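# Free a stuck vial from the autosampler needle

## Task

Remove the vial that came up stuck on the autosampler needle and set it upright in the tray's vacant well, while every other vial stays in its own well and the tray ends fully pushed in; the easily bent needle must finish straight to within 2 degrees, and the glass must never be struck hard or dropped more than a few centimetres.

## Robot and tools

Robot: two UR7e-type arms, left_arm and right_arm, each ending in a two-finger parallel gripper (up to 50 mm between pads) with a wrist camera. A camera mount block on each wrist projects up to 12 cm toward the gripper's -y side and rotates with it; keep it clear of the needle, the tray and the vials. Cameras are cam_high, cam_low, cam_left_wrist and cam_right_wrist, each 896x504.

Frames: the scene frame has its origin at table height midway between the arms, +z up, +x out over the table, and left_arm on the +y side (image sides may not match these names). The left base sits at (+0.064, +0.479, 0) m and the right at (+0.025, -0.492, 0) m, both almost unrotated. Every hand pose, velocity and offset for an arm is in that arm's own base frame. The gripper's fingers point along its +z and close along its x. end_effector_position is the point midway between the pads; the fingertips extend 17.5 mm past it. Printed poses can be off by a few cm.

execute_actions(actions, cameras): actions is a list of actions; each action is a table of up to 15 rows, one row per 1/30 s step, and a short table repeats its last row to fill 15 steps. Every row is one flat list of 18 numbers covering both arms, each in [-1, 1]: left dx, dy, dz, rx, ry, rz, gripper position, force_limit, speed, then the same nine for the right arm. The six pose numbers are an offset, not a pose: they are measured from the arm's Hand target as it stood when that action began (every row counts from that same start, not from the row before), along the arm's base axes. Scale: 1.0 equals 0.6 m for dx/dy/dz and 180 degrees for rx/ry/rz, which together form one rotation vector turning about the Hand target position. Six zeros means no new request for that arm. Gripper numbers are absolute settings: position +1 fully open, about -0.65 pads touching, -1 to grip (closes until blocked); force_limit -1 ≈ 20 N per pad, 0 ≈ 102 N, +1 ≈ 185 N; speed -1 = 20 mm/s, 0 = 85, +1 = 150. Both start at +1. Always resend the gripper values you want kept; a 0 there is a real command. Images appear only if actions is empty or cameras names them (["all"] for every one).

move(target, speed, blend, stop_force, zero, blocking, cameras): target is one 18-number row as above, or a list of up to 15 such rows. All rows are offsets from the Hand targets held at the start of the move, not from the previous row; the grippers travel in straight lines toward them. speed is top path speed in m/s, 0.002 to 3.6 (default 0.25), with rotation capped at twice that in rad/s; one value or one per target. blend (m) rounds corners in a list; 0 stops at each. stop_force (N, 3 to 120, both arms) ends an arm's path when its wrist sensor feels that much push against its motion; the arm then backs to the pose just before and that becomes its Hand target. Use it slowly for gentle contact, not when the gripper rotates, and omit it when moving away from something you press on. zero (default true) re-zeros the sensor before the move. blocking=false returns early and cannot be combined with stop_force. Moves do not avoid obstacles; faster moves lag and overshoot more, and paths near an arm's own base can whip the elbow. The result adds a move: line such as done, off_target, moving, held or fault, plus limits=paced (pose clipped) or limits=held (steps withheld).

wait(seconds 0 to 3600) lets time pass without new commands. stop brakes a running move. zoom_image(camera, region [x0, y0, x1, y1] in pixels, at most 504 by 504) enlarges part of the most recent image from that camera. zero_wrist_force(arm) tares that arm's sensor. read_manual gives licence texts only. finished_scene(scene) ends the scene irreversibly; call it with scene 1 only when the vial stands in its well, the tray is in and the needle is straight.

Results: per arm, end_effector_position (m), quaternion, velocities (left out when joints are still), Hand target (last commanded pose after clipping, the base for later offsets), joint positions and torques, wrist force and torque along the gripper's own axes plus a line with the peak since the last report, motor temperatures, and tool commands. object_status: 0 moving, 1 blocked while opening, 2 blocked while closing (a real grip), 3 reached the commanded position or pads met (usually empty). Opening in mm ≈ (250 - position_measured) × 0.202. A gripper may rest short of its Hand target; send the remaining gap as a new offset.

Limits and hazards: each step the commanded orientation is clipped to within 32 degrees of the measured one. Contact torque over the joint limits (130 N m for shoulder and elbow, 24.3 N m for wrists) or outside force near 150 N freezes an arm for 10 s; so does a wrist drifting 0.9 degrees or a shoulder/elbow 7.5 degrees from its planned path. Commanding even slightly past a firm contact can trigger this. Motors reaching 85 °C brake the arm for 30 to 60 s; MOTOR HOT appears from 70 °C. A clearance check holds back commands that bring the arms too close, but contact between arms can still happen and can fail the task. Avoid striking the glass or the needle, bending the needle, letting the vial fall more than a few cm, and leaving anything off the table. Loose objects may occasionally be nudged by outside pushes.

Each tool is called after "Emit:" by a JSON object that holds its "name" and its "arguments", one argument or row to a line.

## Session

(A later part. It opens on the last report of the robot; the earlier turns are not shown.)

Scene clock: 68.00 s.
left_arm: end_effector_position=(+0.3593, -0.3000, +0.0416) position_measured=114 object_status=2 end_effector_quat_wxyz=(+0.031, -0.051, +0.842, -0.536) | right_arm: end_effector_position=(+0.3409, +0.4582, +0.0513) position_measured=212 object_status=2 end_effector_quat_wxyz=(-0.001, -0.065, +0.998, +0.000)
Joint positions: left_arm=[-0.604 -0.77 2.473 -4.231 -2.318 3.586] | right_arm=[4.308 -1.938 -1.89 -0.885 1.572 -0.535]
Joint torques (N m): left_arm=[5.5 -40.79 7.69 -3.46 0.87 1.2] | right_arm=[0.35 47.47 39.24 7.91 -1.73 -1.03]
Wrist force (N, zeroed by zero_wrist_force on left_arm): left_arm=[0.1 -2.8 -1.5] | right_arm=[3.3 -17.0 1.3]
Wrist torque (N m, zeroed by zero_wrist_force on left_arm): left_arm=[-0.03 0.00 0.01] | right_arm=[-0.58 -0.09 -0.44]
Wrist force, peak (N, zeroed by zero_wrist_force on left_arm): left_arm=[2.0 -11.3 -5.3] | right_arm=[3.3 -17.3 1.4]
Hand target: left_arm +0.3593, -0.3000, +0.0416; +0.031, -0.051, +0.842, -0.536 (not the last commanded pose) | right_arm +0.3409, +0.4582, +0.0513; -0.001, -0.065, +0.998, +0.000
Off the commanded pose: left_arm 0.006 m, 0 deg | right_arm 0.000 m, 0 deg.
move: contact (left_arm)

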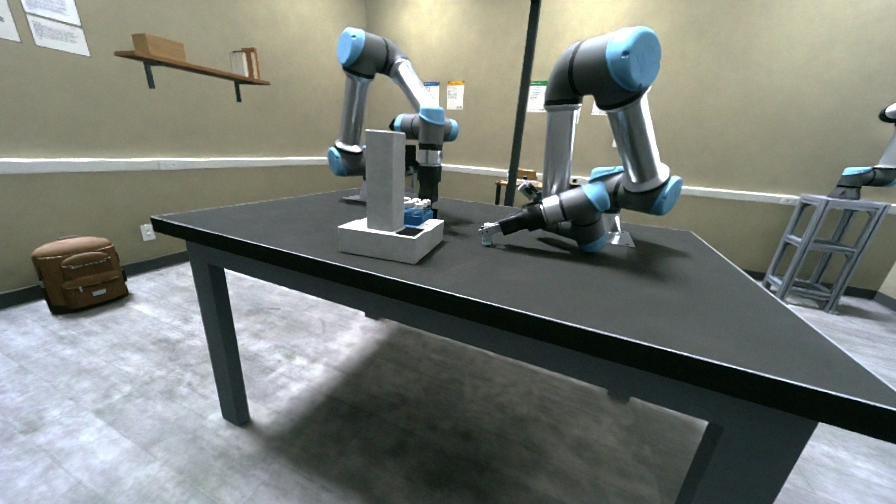

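Emit:
{"name": "move", "arguments": {
  "target": [
    [0,0,0,0,0,0,0.4,-0.6,-1,0,0,0,0,0,0,-1,-0.8,-0.9],
    [-0.0012,0.0092,0.0373,0,0,0,0.4,-0.6,-1,0,0,0,0,0,0,-1,-0.8,-0.9]
  ],
  "speed": 0.04,
  "cameras": ["cam_left_wrist","cam_low"]
}}

Emit:
{"name": "zoom_image", "arguments": {
  "camera": "cam_low",
  "region": [465, 200, 525, 260]
}}

Emit:
{"name": "zoom_image", "arguments": {
  "camera": "cam_left_wrist",
  "region": [400, 120, 580, 270]
}}

Scene clock: 70.30 s.
left_arm: end_effector_position=(+0.3585, -0.2944, +0.0640) position_measured=92 object_status=3 end_effector_quat_wxyz=(+0.031, -0.051, +0.842, -0.536) end_effector_velocity=(+0.001, +0.000, -0.001) end_effector_angular_velocity=(-0.001, -0.003, +0.001) | right_arm: end_effector_position=(+0.3409, +0.4582, +0.0513) position_measured=212 object_status=2 end_effector_quat_wxyz=(-0.001, -0.065, +0.998, +0.000)
Joint positions: left_arm=[-0.59 -0.857 2.498 -4.161 -2.329 3.597] | right_arm=[4.308 -1.938 -1.89 -0.885 1.572 -0.535]
Joint velocities: left_arm=[-0.001 0.004 -0.002 -0.005 0.002 0] | right_arm=[within noise]
Joint torques (N m): left_arm=[-7.89 -23.92 -8.09 -4.05 0.22 0.65] | right_arm=[0.15 45.64 40.21 8.09 -1.72 -0.95]
Wrist force (N, zeroed by zero_wrist_force on left_arm): left_arm=[-0.2 0.1 -0.4] | right_arm=[3.1 -16.9 1.4]
Wrist torque (N m, zeroed by zero_wrist_force on left_arm): left_arm=[0.06 0.03 -0.22] | right_arm=[-0.55 -0.05 -0.45]
Wrist force, peak (N, zeroed by zero_wrist_force on left_arm): left_arm=[0.1 -2.9 -1.5] | right_arm=[3.2 -17.4 1.1]
Hand target: left_arm +0.3586, -0.2945, +0.0640; +0.031, -0.051, +0.842, -0.536 | right_arm +0.3409, +0.4582, +0.0513; -0.001, -0.065, +0.998, +0.000
Off the commanded pose: left_arm 0.000 m, 0 deg | right_arm 0.000 m, 0 deg.
move: done
Images, in order (width x height): cam_low 896x504, cam_left_wrist 896x504.

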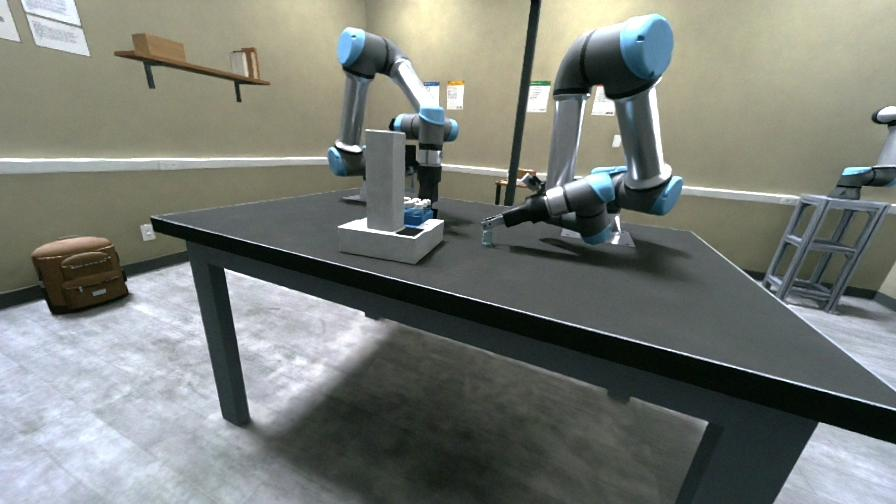

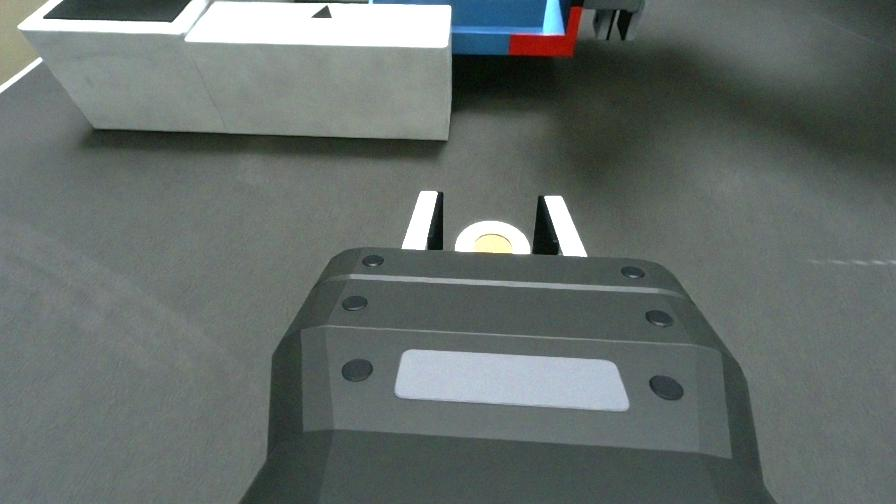

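Scaled by 8.400 from the camera's image (finer frame: 1280x720).

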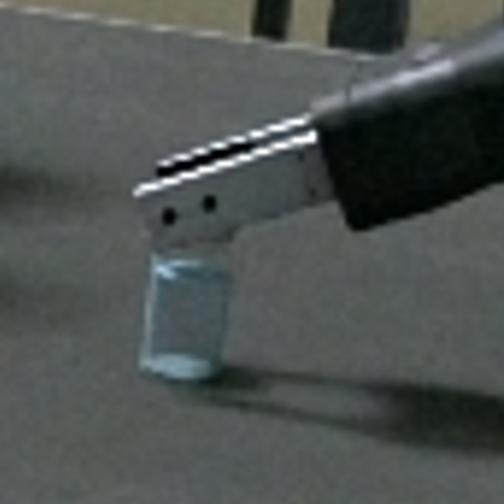

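Scaled by 2.800 from the camera's image (finer frame: 1280x720).

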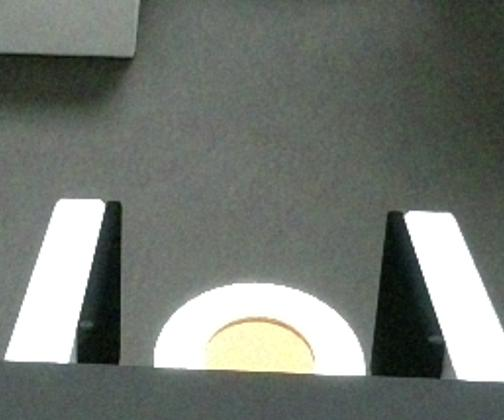

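Emit:
{"name": "move", "arguments": {
  "target": [0,0,0,0,0,0,-1,-0.6,-1,0,0,0,0,0,0,-1,-0.8,-0.9]
}}

Emit:
{"name": "move", "arguments": {
  "target": [0,0,0.02,0,0,0,-1,-0.6,-1,0,0,0,0,0,0,-1,-0.8,-0.9],
  "speed": 0.05,
  "cameras": ["cam_left_wrist","cam_low","cam_high"]
}}

Emit:
{"name": "zoom_image", "arguments": {
  "camera": "cam_low",
  "region": [465, 195, 525, 255]
}}

Emit:
{"name": "zoom_image", "arguments": {
  "camera": "cam_high",
  "region": [380, 200, 500, 320]
}}

Scene clock: 71.47 s.
left_arm: end_effector_position=(+0.3586, -0.2945, +0.0640) position_measured=134 object_status=2 end_effector_quat_wxyz=(+0.031, -0.051, +0.842, -0.536) | right_arm: end_effector_position=(+0.3409, +0.4582, +0.0513) position_measured=212 object_status=2 end_effector_quat_wxyz=(-0.001, -0.065, +0.998, +0.000)
Joint positions: left_arm=[-0.591 -0.857 2.498 -4.161 -2.329 3.597] | right_arm=[4.308 -1.938 -1.89 -0.885 1.572 -0.535]
Joint torques (N m): left_arm=[-8.62 -22.5 -8.62 -1.67 0.37 -2.51] | right_arm=[1 44.8 39.86 7.91 -1.55 -0.87]
Wrist force (N, zeroed by zero_wrist_force on left_arm): left_arm=[-0.3 -0.1 -0.6] | right_arm=[3.3 -16.9 1.2]
Wrist torque (N m, zeroed by zero_wrist_force on left_arm): left_arm=[0.03 0.04 -0.21] | right_arm=[-0.56 -0.08 -0.44]
Wrist force, peak (N, zeroed by zero_wrist_force on left_arm): left_arm=[-0.7 -0.1 -0.4] | right_arm=[3.3 -17.2 1.2]
Hand target: left_arm +0.3586, -0.2945, +0.0640; +0.031, -0.051, +0.842, -0.536 | right_arm +0.3409, +0.4582, +0.0513; -0.001, -0.065, +0.998, +0.000
Off the commanded pose: left_arm 0.000 m, 0 deg | right_arm 0.000 m, 0 deg.
move: done

Scene clock: 72.10 s.
left_arm: end_effector_position=(+0.3585, -0.2945, +0.0760) position_measured=134 object_status=2 end_effector_quat_wxyz=(+0.031, -0.051, +0.842, -0.536) | right_arm: end_effector_position=(+0.3409, +0.4582, +0.0513) position_measured=212 object_status=2 end_effector_quat_wxyz=(-0.001, -0.065, +0.998, +0.000)
Joint positions: left_arm=[-0.591 -0.904 2.505 -4.122 -2.329 3.597] | right_arm=[4.308 -1.938 -1.89 -0.885 1.572 -0.535]
Joint torques (N m): left_arm=[-2.33 -30.79 -9.88 -3.47 -0.81 2.41] | right_arm=[1.71 44.9 38.62 7.99 -1.66 -0.95]
Wrist force (N, zeroed by zero_wrist_force on left_arm): left_arm=[-0.3 0.0 -0.3] | right_arm=[2.7 -16.9 1.3]
Wrist torque (N m, zeroed by zero_wrist_force on left_arm): left_arm=[0.01 0.04 -0.19] | right_arm=[-0.55 0.00 -0.44]
Wrist force, peak (N, zeroed by zero_wrist_force on left_arm): left_arm=[-0.4 1.1 0.3] | right_arm=[3.1 -17.2 1.3]
Hand target: left_arm +0.3586, -0.2945, +0.0760; +0.031, -0.051, +0.842, -0.536 | right_arm +0.3409, +0.4582, +0.0513; -0.001, -0.065, +0.998, +0.000
Off the commanded pose: left_arm 0.000 m, 0 deg | right_arm 0.000 m, 0 deg.
move: done
Images, in order (width x height): cam_high 896x504, cam_low 896x504, cam_left_wrist 896x504.

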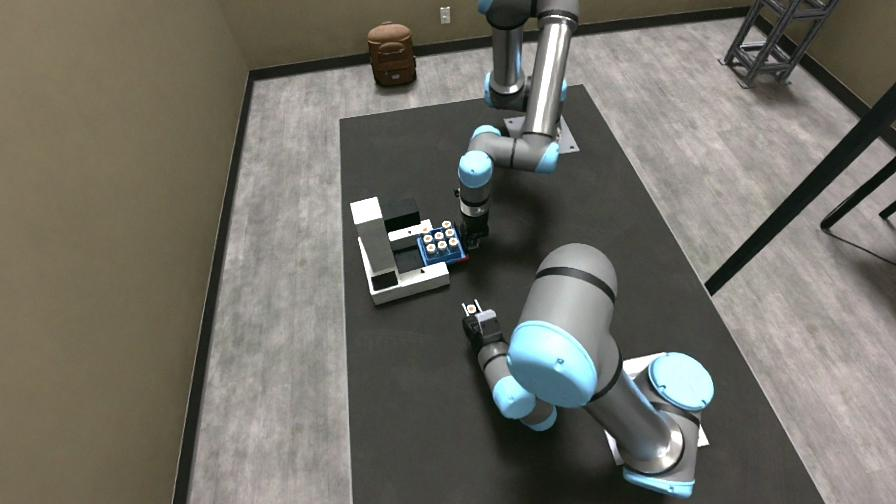

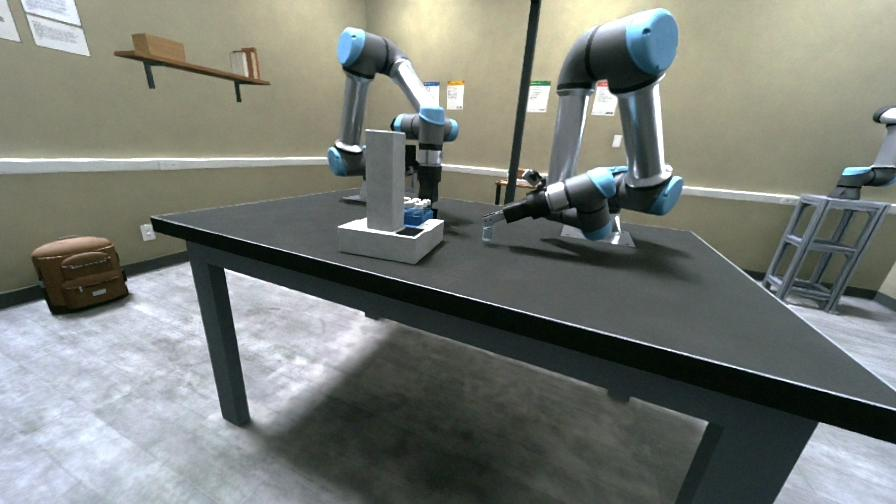

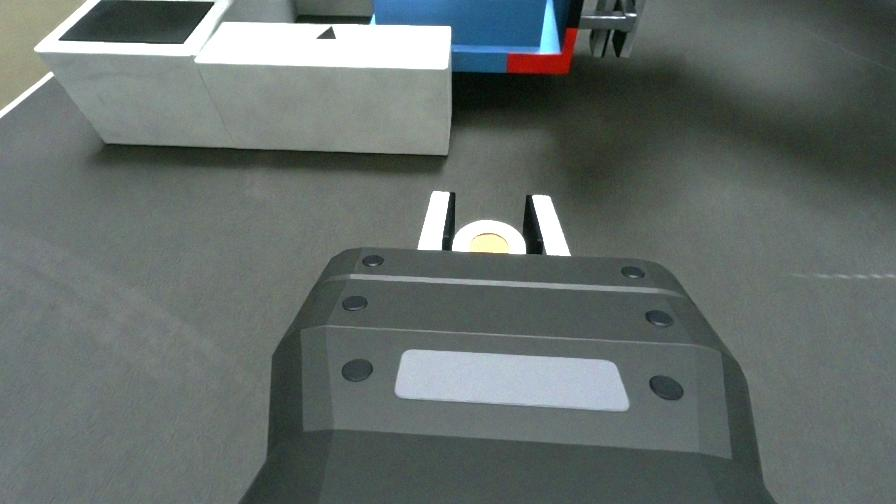

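Scaled by 8.400 from the camera's image (finer frame: 1280x720).

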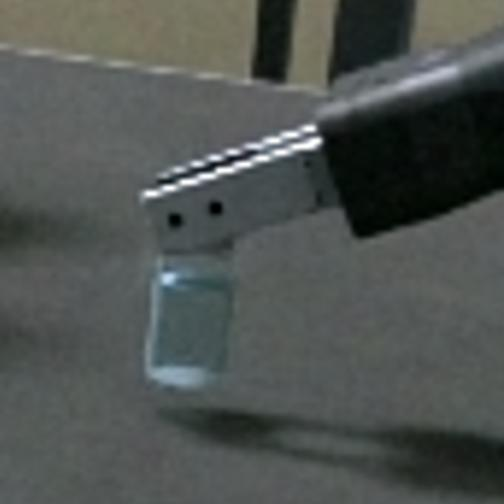

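Scaled by 4.200 from the camera's image (finer frame: 1280x720).

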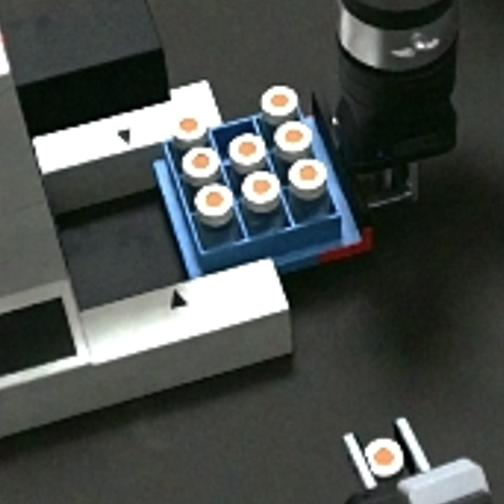

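Emit:
{"name": "move", "arguments": {
  "target": [
    [0,0,0.148,0,0,0,-1,-0.6,-1,0,0,0,0,0,0,-1,-0.8,-0.9],
    [0.086,-0.4265,0.148,0,0,0,-1,-0.6,-1,0,0,0,0,0,0,-1,-0.8,-0.9],
    [0.086,-0.4265,0.12,0,0,0,-1,-0.6,-1,0,0,0,0,0,0,-1,-0.8,-0.9]
  ],
  "speed": [0.12,0.15,0.04],
  "blend": [0.02,0.005,0],
  "cameras": ["cam_left_wrist","cam_low","cam_right_wrist"]
}}

Emit:
{"name": "zero_wrist_force", "arguments": {
  "arm": "left_arm"
}}

Emit:
{"name": "move", "arguments": {
  "target": [0,0,-0.039,0,0,0,-1,-0.6,-1,0,0,0,0,0,0,-1,-0.8,-0.9],
  "speed": 0.01,
  "stop_force": 4,
  "cameras": ["cam_left_wrist","cam_low","cam_right_wrist"]
}}

Emit:
{"name": "zoom_image", "arguments": {
  "camera": "cam_left_wrist",
  "region": [360, 120, 640, 270]
}}

Scene clock: 76.73 s.
left_arm: end_effector_position=(+0.4101, -0.5504, +0.1479) position_measured=134 object_status=2 end_effector_quat_wxyz=(+0.031, -0.051, +0.842, -0.536) | right_arm: end_effector_position=(+0.3409, +0.4582, +0.0513) position_measured=212 object_status=2 end_effector_quat_wxyz=(-0.001, -0.065, +0.998, +0.000)
Joint positions: left_arm=[-0.964 -0.966 2.03 -3.72 -2.01 3.36] | right_arm=[4.308 -1.938 -1.89 -0.885 1.572 -0.535]
Joint torques (N m): left_arm=[8.46 -45.79 -6.89 -0.77 0.41 2.03] | right_arm=[3.18 40.5 40.07 7 -0.76 -0.78]
Wrist force (N, zeroed by zero_wrist_force on left_arm): left_arm=[0.1 -5.0 -2.2] | right_arm=[2.8 -17.2 2.2]
Wrist torque (N m, zeroed by zero_wrist_force on left_arm): left_arm=[-0.26 -0.07 -0.12] | right_arm=[-0.58 -0.05 -0.44]
Wrist force, peak (N, zeroed by zero_wrist_force on left_arm): left_arm=[0.2 -17.7 -0.8] | right_arm=[3.0 -17.7 1.3]
Hand target: left_arm +0.4102, -0.5504, +0.1480; +0.031, -0.051, +0.842, -0.536 | right_arm +0.3409, +0.4582, +0.0513; -0.001, -0.065, +0.998, +0.000
Off the commanded pose: left_arm 0.000 m, 0 deg | right_arm 0.000 m, 0 deg.
move: done
Images, in order (width x height): cam_low 896x504, cam_left_wrist 896x504, cam_right_wrist 896x504.

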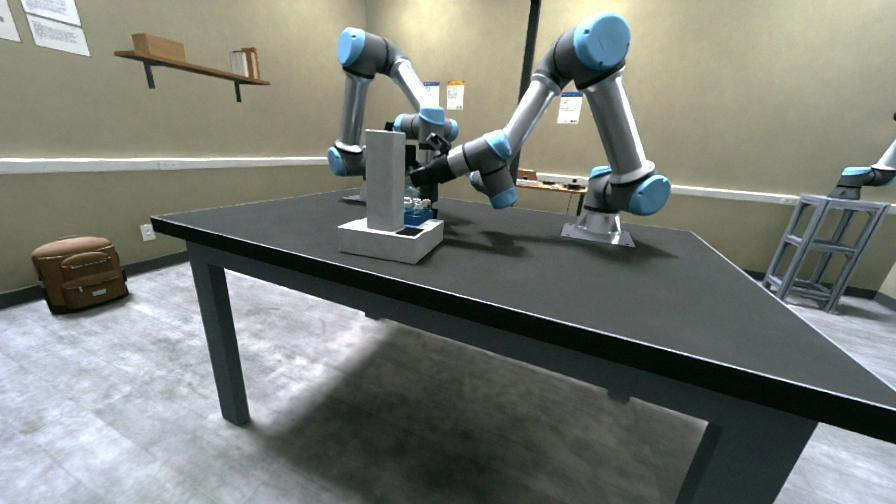

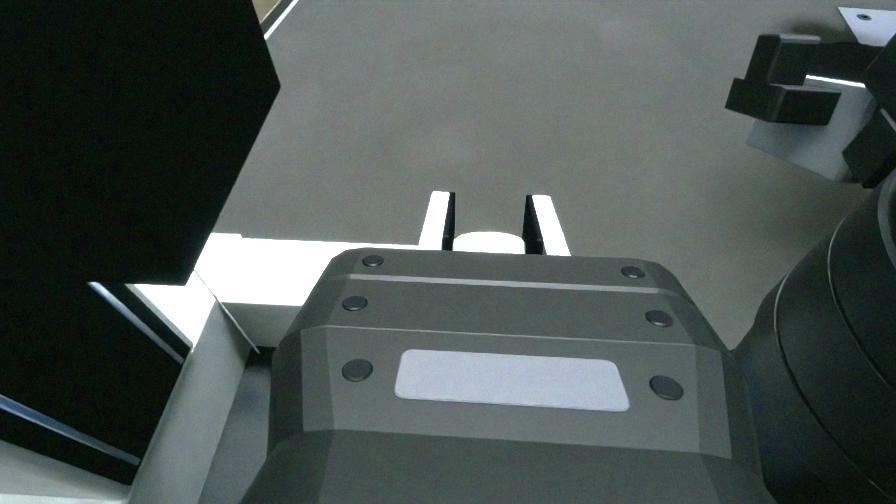

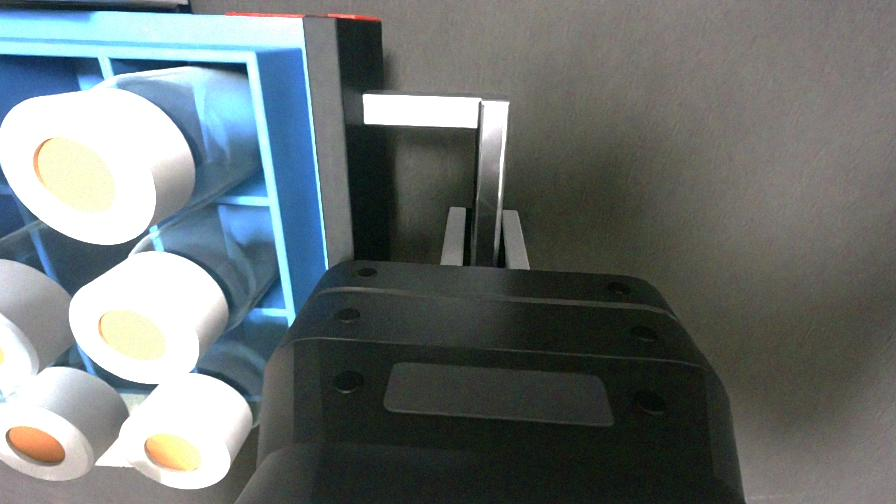

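Wrist force sensor zeroed.

Scene clock: 78.30 s.
left_arm: end_effector_position=(+0.4102, -0.5504, +0.1426) position_measured=134 object_status=2 end_effector_quat_wxyz=(+0.031, -0.051, +0.842, -0.536) | right_arm: end_effector_position=(+0.3409, +0.4582, +0.0513) position_measured=212 object_status=2 end_effector_quat_wxyz=(-0.001, -0.065, +0.998, +0.000)
Joint positions: left_arm=[-0.964 -0.954 2.03 -3.732 -2.01 3.36] | right_arm=[4.308 -1.938 -1.89 -0.885 1.572 -0.535]
Joint torques (N m): left_arm=[8.62 -44.99 -5.03 -2.3 1.23 1.32] | right_arm=[3.6 39.72 38.32 5.27 0.47 -0.73]
Wrist force (N, zeroed by zero_wrist_force on left_arm): left_arm=[0.1 -1.9 -1.3] | right_arm=[2.5 -17.2 2.7]
Wrist torque (N m, zeroed by zero_wrist_force on left_arm): left_arm=[-0.09 0.00 0.00] | right_arm=[-0.59 -0.05 -0.43]
Wrist force, peak (N, zeroed by zero_wrist_force on left_arm): left_arm=[0.3 -7.3 1.1] | right_arm=[2.6 -17.4 2.9]
Hand target: left_arm +0.4102, -0.5504, +0.1426; +0.031, -0.051, +0.842, -0.536 (not the last commanded pose) | right_arm +0.3409, +0.4582, +0.0513; -0.001, -0.065, +0.998, +0.000
Off the commanded pose: left_arm 0.018 m, 0 deg | right_arm 0.000 m, 0 deg.
move: contact (left_arm)
Images, in order (width x height): cam_low 896x504, cam_left_wrist 896x504, cam_right_wrist 896x504.

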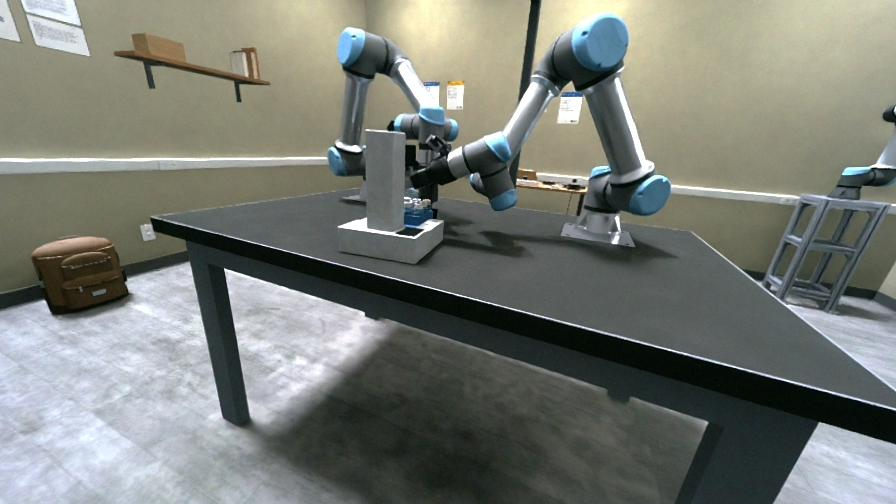

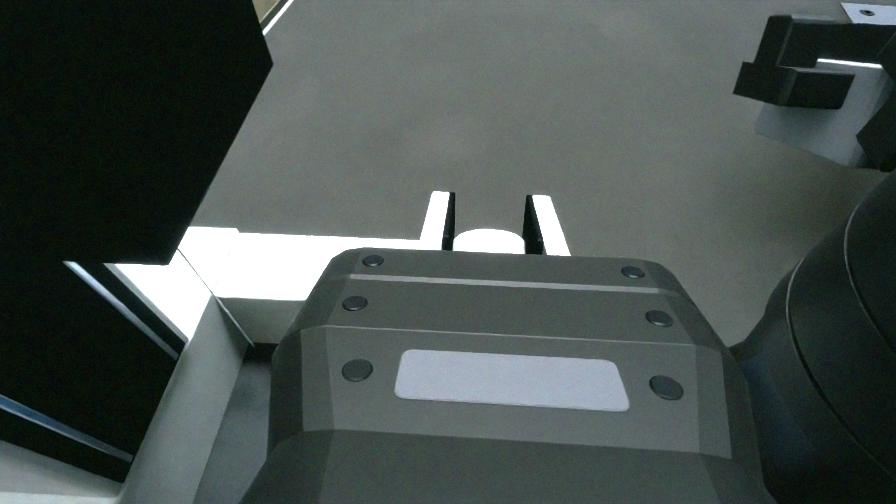

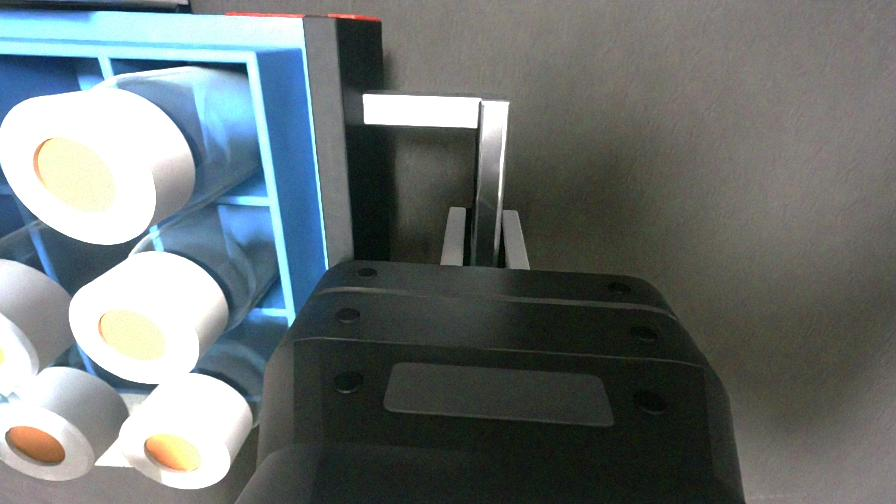

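Scaled by 1.800 from the camera's image (finer frame: 1280x720).

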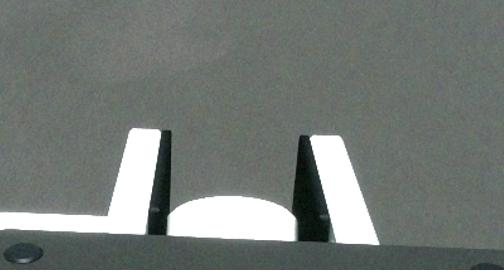

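Emit:
{"name": "move", "arguments": {
  "target": [0,0,0.045,0,0,0,-1,-0.6,-1,0,0,0,0,0,0,-1,-0.8,-0.9],
  "speed": 0.03,
  "cameras": ["cam_left_wrist","cam_right_wrist"]
}}

Emit:
{"name": "move", "arguments": {
  "target": [-0.0,0.1,0.0,0,0,0,-1,-0.6,-1,0,0,0,0,0,0,-1,-0.8,-0.9],
  "speed": 0.08,
  "cameras": ["cam_left_wrist","cam_low"]
}}

Emit:
{"name": "zoom_image", "arguments": {
  "camera": "cam_low",
  "region": [390, 160, 470, 230]
}}

Emit:
{"name": "zoom_image", "arguments": {
  "camera": "cam_left_wrist",
  "region": [360, 120, 640, 270]
}}

Scene clock: 80.37 s.
left_arm: end_effector_position=(+0.4102, -0.5504, +0.1697) position_measured=134 object_status=2 end_effector_quat_wxyz=(+0.031, -0.051, +0.842, -0.536) end_effector_velocity=(+0.000, +0.000, -0.002) end_effector_angular_velocity=(-0.001, -0.001, -0.001) | right_arm: end_effector_position=(+0.3409, +0.4582, +0.0513) position_measured=212 object_status=2 end_effector_quat_wxyz=(-0.001, -0.065, +0.998, +0.000)
Joint positions: left_arm=[-0.964 -1.015 2.027 -3.668 -2.01 3.36] | right_arm=[4.308 -1.938 -1.89 -0.885 1.572 -0.535]
Joint velocities: left_arm=[0 0.004 0.001 -0.007 -0.001 0.001] | right_arm=[within noise]
Joint torques (N m): left_arm=[7.19 -31.09 -18.58 -4.34 0.21 -0.68] | right_arm=[3.72 37.02 39.16 5.74 1.57 -0.78]
Wrist force (N, zeroed by zero_wrist_force on left_arm): left_arm=[-0.2 5.3 1.8] | right_arm=[3.2 -17.3 1.9]
Wrist torque (N m, zeroed by zero_wrist_force on left_arm): left_arm=[0.29 0.03 0.01] | right_arm=[-0.58 -0.11 -0.44]
Wrist force, peak (N, zeroed by zero_wrist_force on left_arm): left_arm=[-0.1 5.5 1.5] | right_arm=[3.1 -17.6 1.9]
Hand target: left_arm +0.4102, -0.5504, +0.1696; +0.031, -0.051, +0.842, -0.536 | right_arm +0.3409, +0.4582, +0.0513; -0.001, -0.065, +0.998, +0.000
Off the commanded pose: left_arm 0.000 m, 0 deg | right_arm 0.000 m, 0 deg.
move: done

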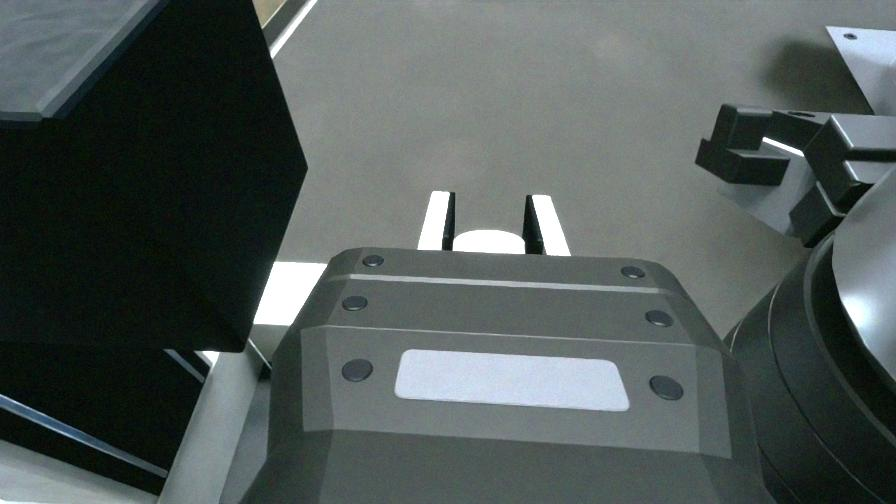

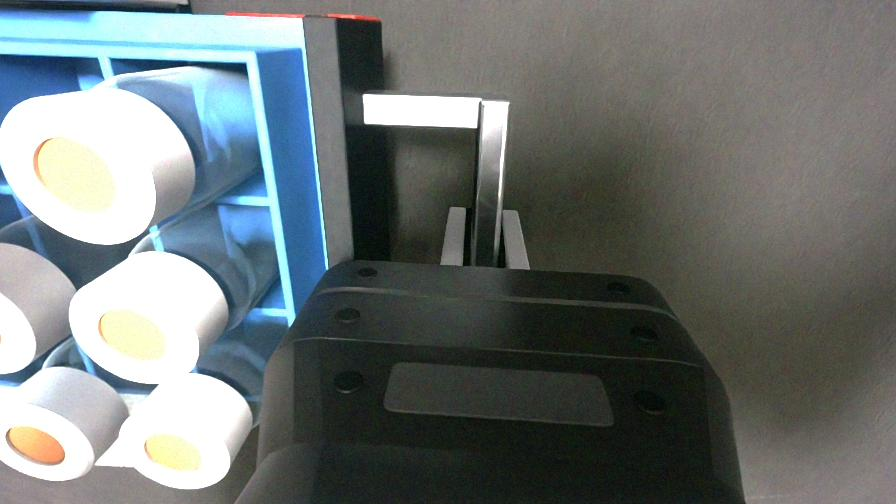

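Scene clock: 81.43 s.
left_arm: end_effector_position=(+0.4102, -0.4904, +0.1697) position_measured=134 object_status=2 end_effector_quat_wxyz=(+0.031, -0.051, +0.842, -0.537) | right_arm: end_effector_position=(+0.3409, +0.4582, +0.0513) position_measured=212 object_status=2 end_effector_quat_wxyz=(-0.001, -0.065, +0.998, +0.000)
Joint positions: left_arm=[-0.886 -1.071 2.138 -3.705 -2.079 3.402] | right_arm=[4.308 -1.938 -1.89 -0.885 1.572 -0.535]
Joint torques (N m): left_arm=[-9.23 -27.43 -21.28 -1.05 1.03 -2.6] | right_arm=[3.86 37.09 38.65 6.21 2.45 -0.7]
Wrist force (N, zeroed by zero_wrist_force on left_arm): left_arm=[-0.4 5.3 1.8] | right_arm=[2.9 -17.1 1.8]
Wrist torque (N m, zeroed by zero_wrist_force on left_arm): left_arm=[0.34 0.08 -0.03] | right_arm=[-0.55 -0.06 -0.44]
Wrist force, peak (N, zeroed by zero_wrist_force on left_arm): left_arm=[-0.5 5.9 1.6] | right_arm=[2.7 -17.8 1.8]
Hand target: left_arm +0.4102, -0.4904, +0.1696; +0.031, -0.051, +0.842, -0.536 | right_arm +0.3409, +0.4582, +0.0513; -0.001, -0.065, +0.998, +0.000
Off the commanded pose: left_arm 0.000 m, 0 deg | right_arm 0.000 m, 0 deg.
move: done
Images, in order (width x height): cam_low 896x504, cam_left_wrist 896x504.

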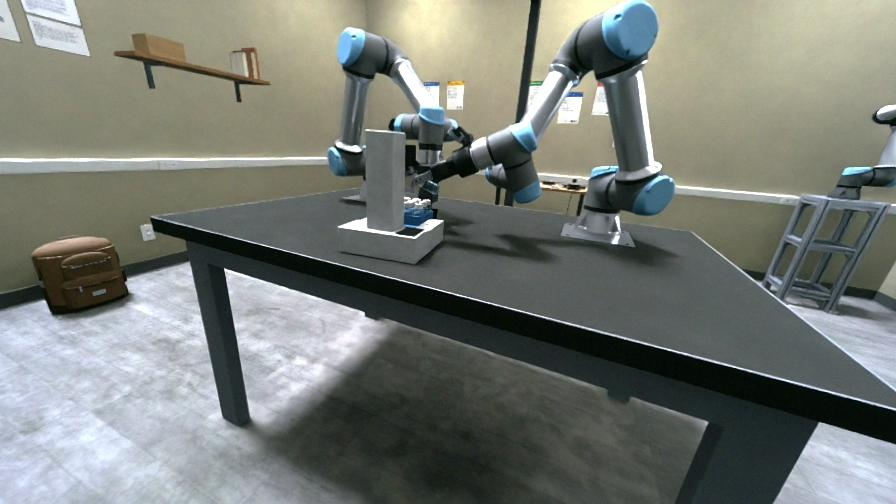

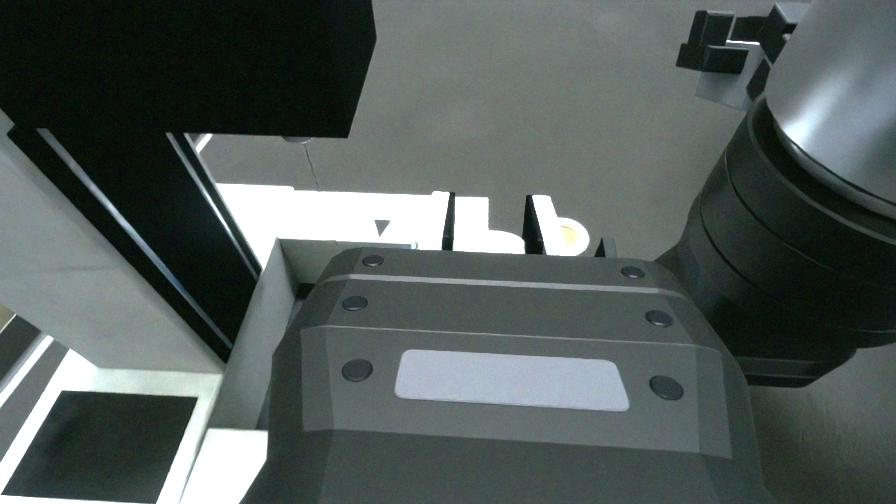

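Scaled by 6.300 from the camera's image (finer frame: 1280x720).

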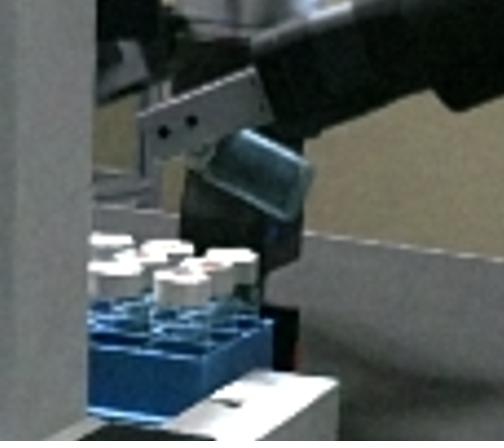

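Scaled by 1.800 from the camera's image (finer frame: 1280x720).

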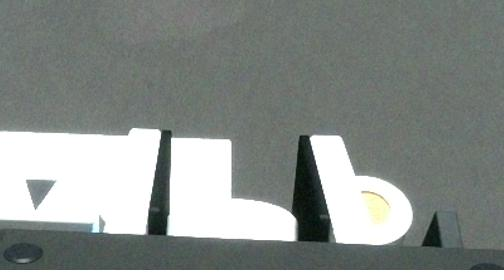

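Emit:
{"name": "move", "arguments": {
  "target": [
    [0,0.3,0.0,0,0,0,-1,-0.6,-1,0,0,0,0,0,0,-1,-0.8,-0.9],
    [-0.067,0.483,-0.1,0.0662,0.008,0,-1,-0.6,-1,0,0,0,0,0,0,-1,-0.8,-0.9]
  ],
  "speed": 0.12,
  "blend": [0.02,0],
  "cameras": ["cam_low","cam_high","cam_left_wrist","cam_right_wrist"]
}}

Emit:
{"name": "zoom_image", "arguments": {
  "camera": "cam_low",
  "region": [470, 180, 570, 250]
}}

Emit:
{"name": "zoom_image", "arguments": {
  "camera": "cam_high",
  "region": [380, 200, 520, 340]
}}

Scene clock: 90.63 s.
left_arm: end_effector_position=(+0.3700, -0.2006, +0.1097) position_measured=134 object_status=2 end_effector_quat_wxyz=(+0.026, -0.054, +0.893, -0.446) | right_arm: end_effector_position=(+0.3409, +0.4582, +0.0513) position_measured=212 object_status=2 end_effector_quat_wxyz=(-0.001, -0.065, +0.998, +0.000)
Joint positions: left_arm=[-0.382 -1.352 2.551 -3.337 -2.347 3.972] | right_arm=[4.308 -1.938 -1.89 -0.885 1.572 -0.535]
Joint torques (N m): left_arm=[-3.07 -13.53 -10.59 -2.29 -2.55 0.03] | right_arm=[5.93 32.91 38.89 7.88 3.66 -0.76]
Wrist force (N, zeroed by zero_wrist_force on left_arm): left_arm=[0.4 5.4 2.0] | right_arm=[3.1 -17.2 1.8]
Wrist torque (N m, zeroed by zero_wrist_force on left_arm): left_arm=[0.30 -0.12 0.05] | right_arm=[-0.56 -0.09 -0.44]
Wrist force, peak (N, zeroed by zero_wrist_force on left_arm): left_arm=[0.6 7.1 1.2] | right_arm=[3.0 -17.6 1.7]
Hand target: left_arm +0.3700, -0.2006, +0.1096; +0.026, -0.054, +0.893, -0.445 | right_arm +0.3409, +0.4582, +0.0513; -0.001, -0.065, +0.998, +0.000
Off the commanded pose: left_arm 0.000 m, 0 deg | right_arm 0.000 m, 0 deg.
move: done

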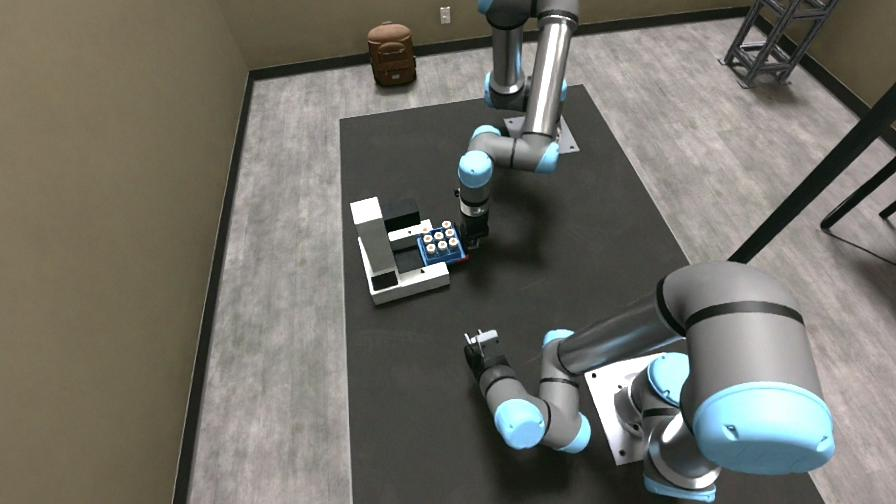

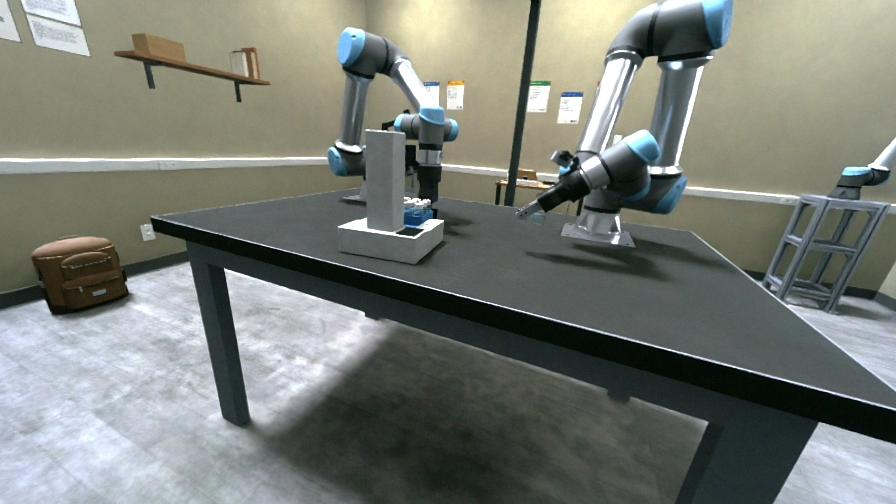

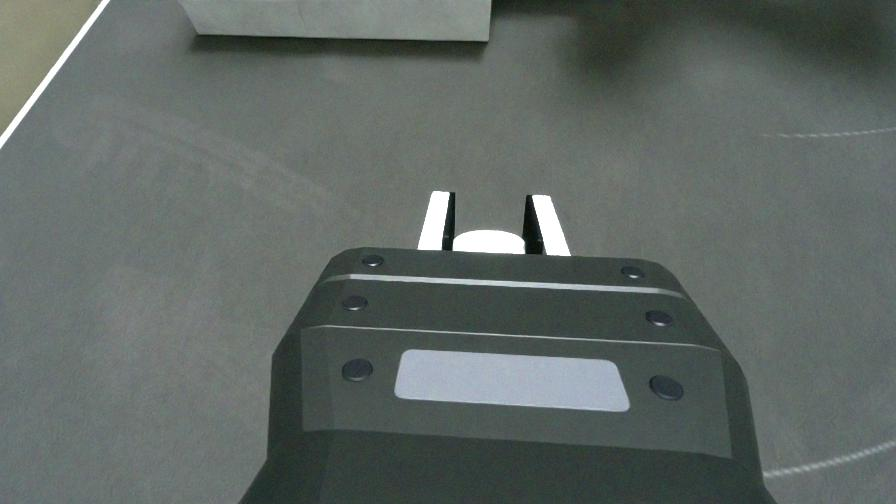

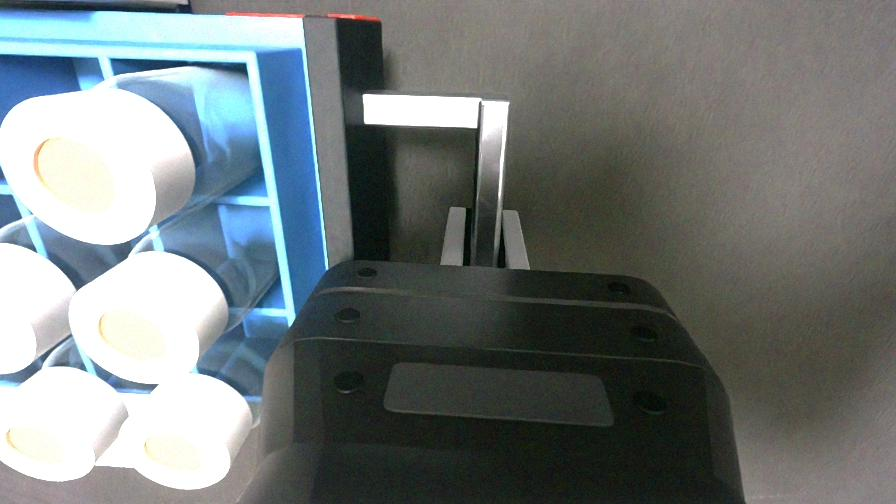

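Scaled by 5.040 from the camera's image (finer frame: 1280x720).

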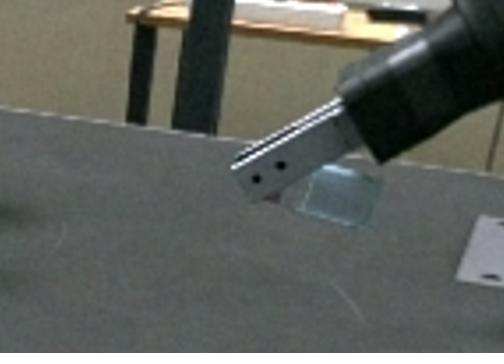

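Scaled by 3.600 from the camera's image (finer frame: 1280x720).

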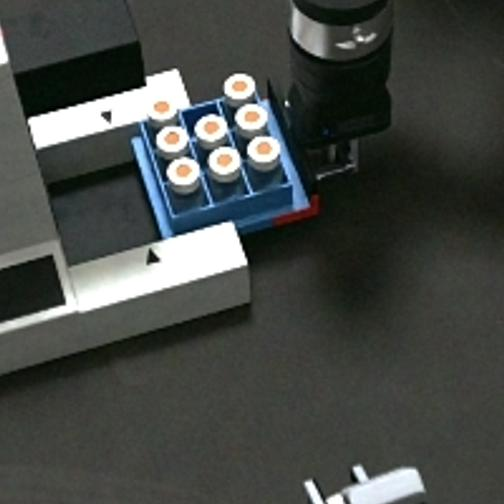

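Emit:
{"name": "execute_actions", "arguments": {
  "actions": []
}}

Scene clock: 92.30 s.
left_arm: end_effector_position=(+0.3700, -0.2006, +0.1096) position_measured=134 object_status=2 end_effector_quat_wxyz=(+0.026, -0.054, +0.893, -0.445) | right_arm: end_effector_position=(+0.3409, +0.4582, +0.0513) position_measured=212 object_status=2 end_effector_quat_wxyz=(-0.001, -0.065, +0.998, +0.000)
Joint positions: left_arm=[-0.382 -1.352 2.551 -3.337 -2.347 3.973] | right_arm=[4.308 -1.938 -1.89 -0.885 1.572 -0.535]
Joint velocities: within noise
Joint torques (N m): left_arm=[-2.82 -12.1 -5.35 -1.38 -2.72 2.32] | right_arm=[5.89 32.48 39.47 7.91 3.65 -0.65]
Motor temperatures (°C): left_arm=[34 29 26 33 40 40] | right_arm=[36 34 33 42 41 38]
Wrist force (N, zeroed by zero_wrist_force on left_arm): left_arm=[0.6 5.5 2.2] | right_arm=[3.0 -17.6 1.6]
Wrist torque (N m, zeroed by zero_wrist_force on left_arm): left_arm=[0.31 -0.15 0.04] | right_arm=[-0.63 -0.08 -0.44]
Wrist force, peak (N, zeroed by zero_wrist_force on left_arm): left_arm=[0.6 5.9 1.9] | right_arm=[3.1 -17.6 1.8]
Hand target: left_arm +0.3700, -0.2006, +0.1096; +0.026, -0.054, +0.893, -0.445 | right_arm +0.3409, +0.4582, +0.0513; -0.001, -0.065, +0.998, +0.000
Tool commands: left_gripper/position=-1.0 left_gripper/force_limit=-0.6 left_gripper/speed=-1.0 right_gripper/position=-1.0 right_gripper/force_limit=-0.8 right_gripper/speed=-0.9
Off the commanded pose: left_arm 0.000 m, 0 deg | right_arm 0.000 m, 0 deg.

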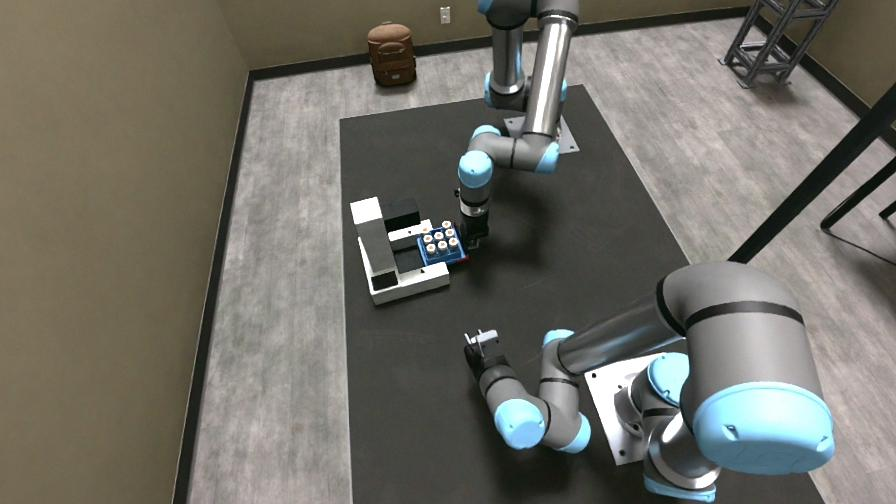

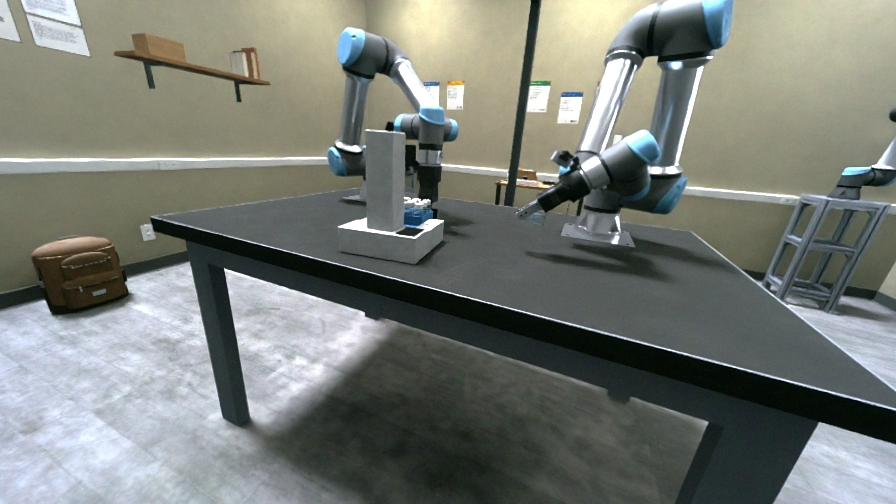

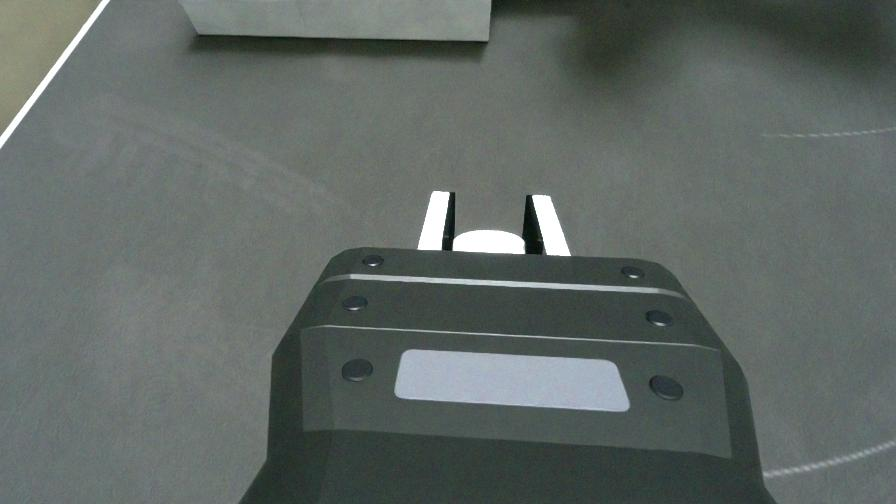

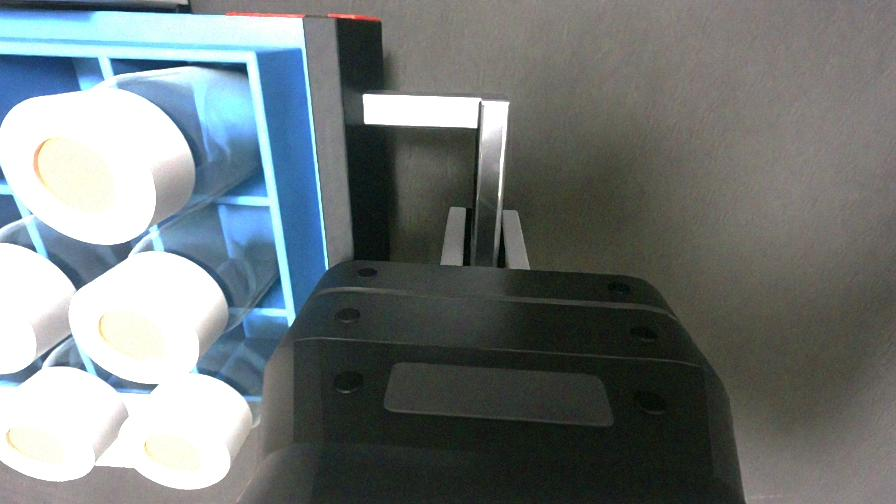

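Emit:
{"name": "zoom_image", "arguments": {
  "camera": "cam_low",
  "region": [490, 180, 620, 250]
}}

Emit:
{"name": "zoom_image", "arguments": {
  "camera": "cam_left_wrist",
  "region": [380, 160, 620, 295]
}}

Scaled by 3.877 from the camera's image (finer frame: 1280x720).

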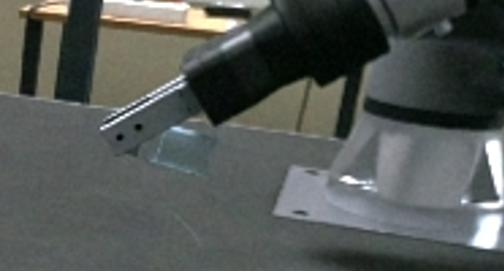

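Scaled by 2.100 from the camera's image (finer frame: 1280x720).

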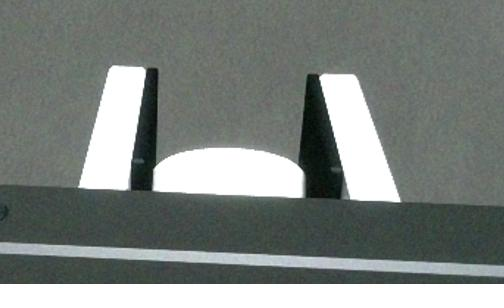

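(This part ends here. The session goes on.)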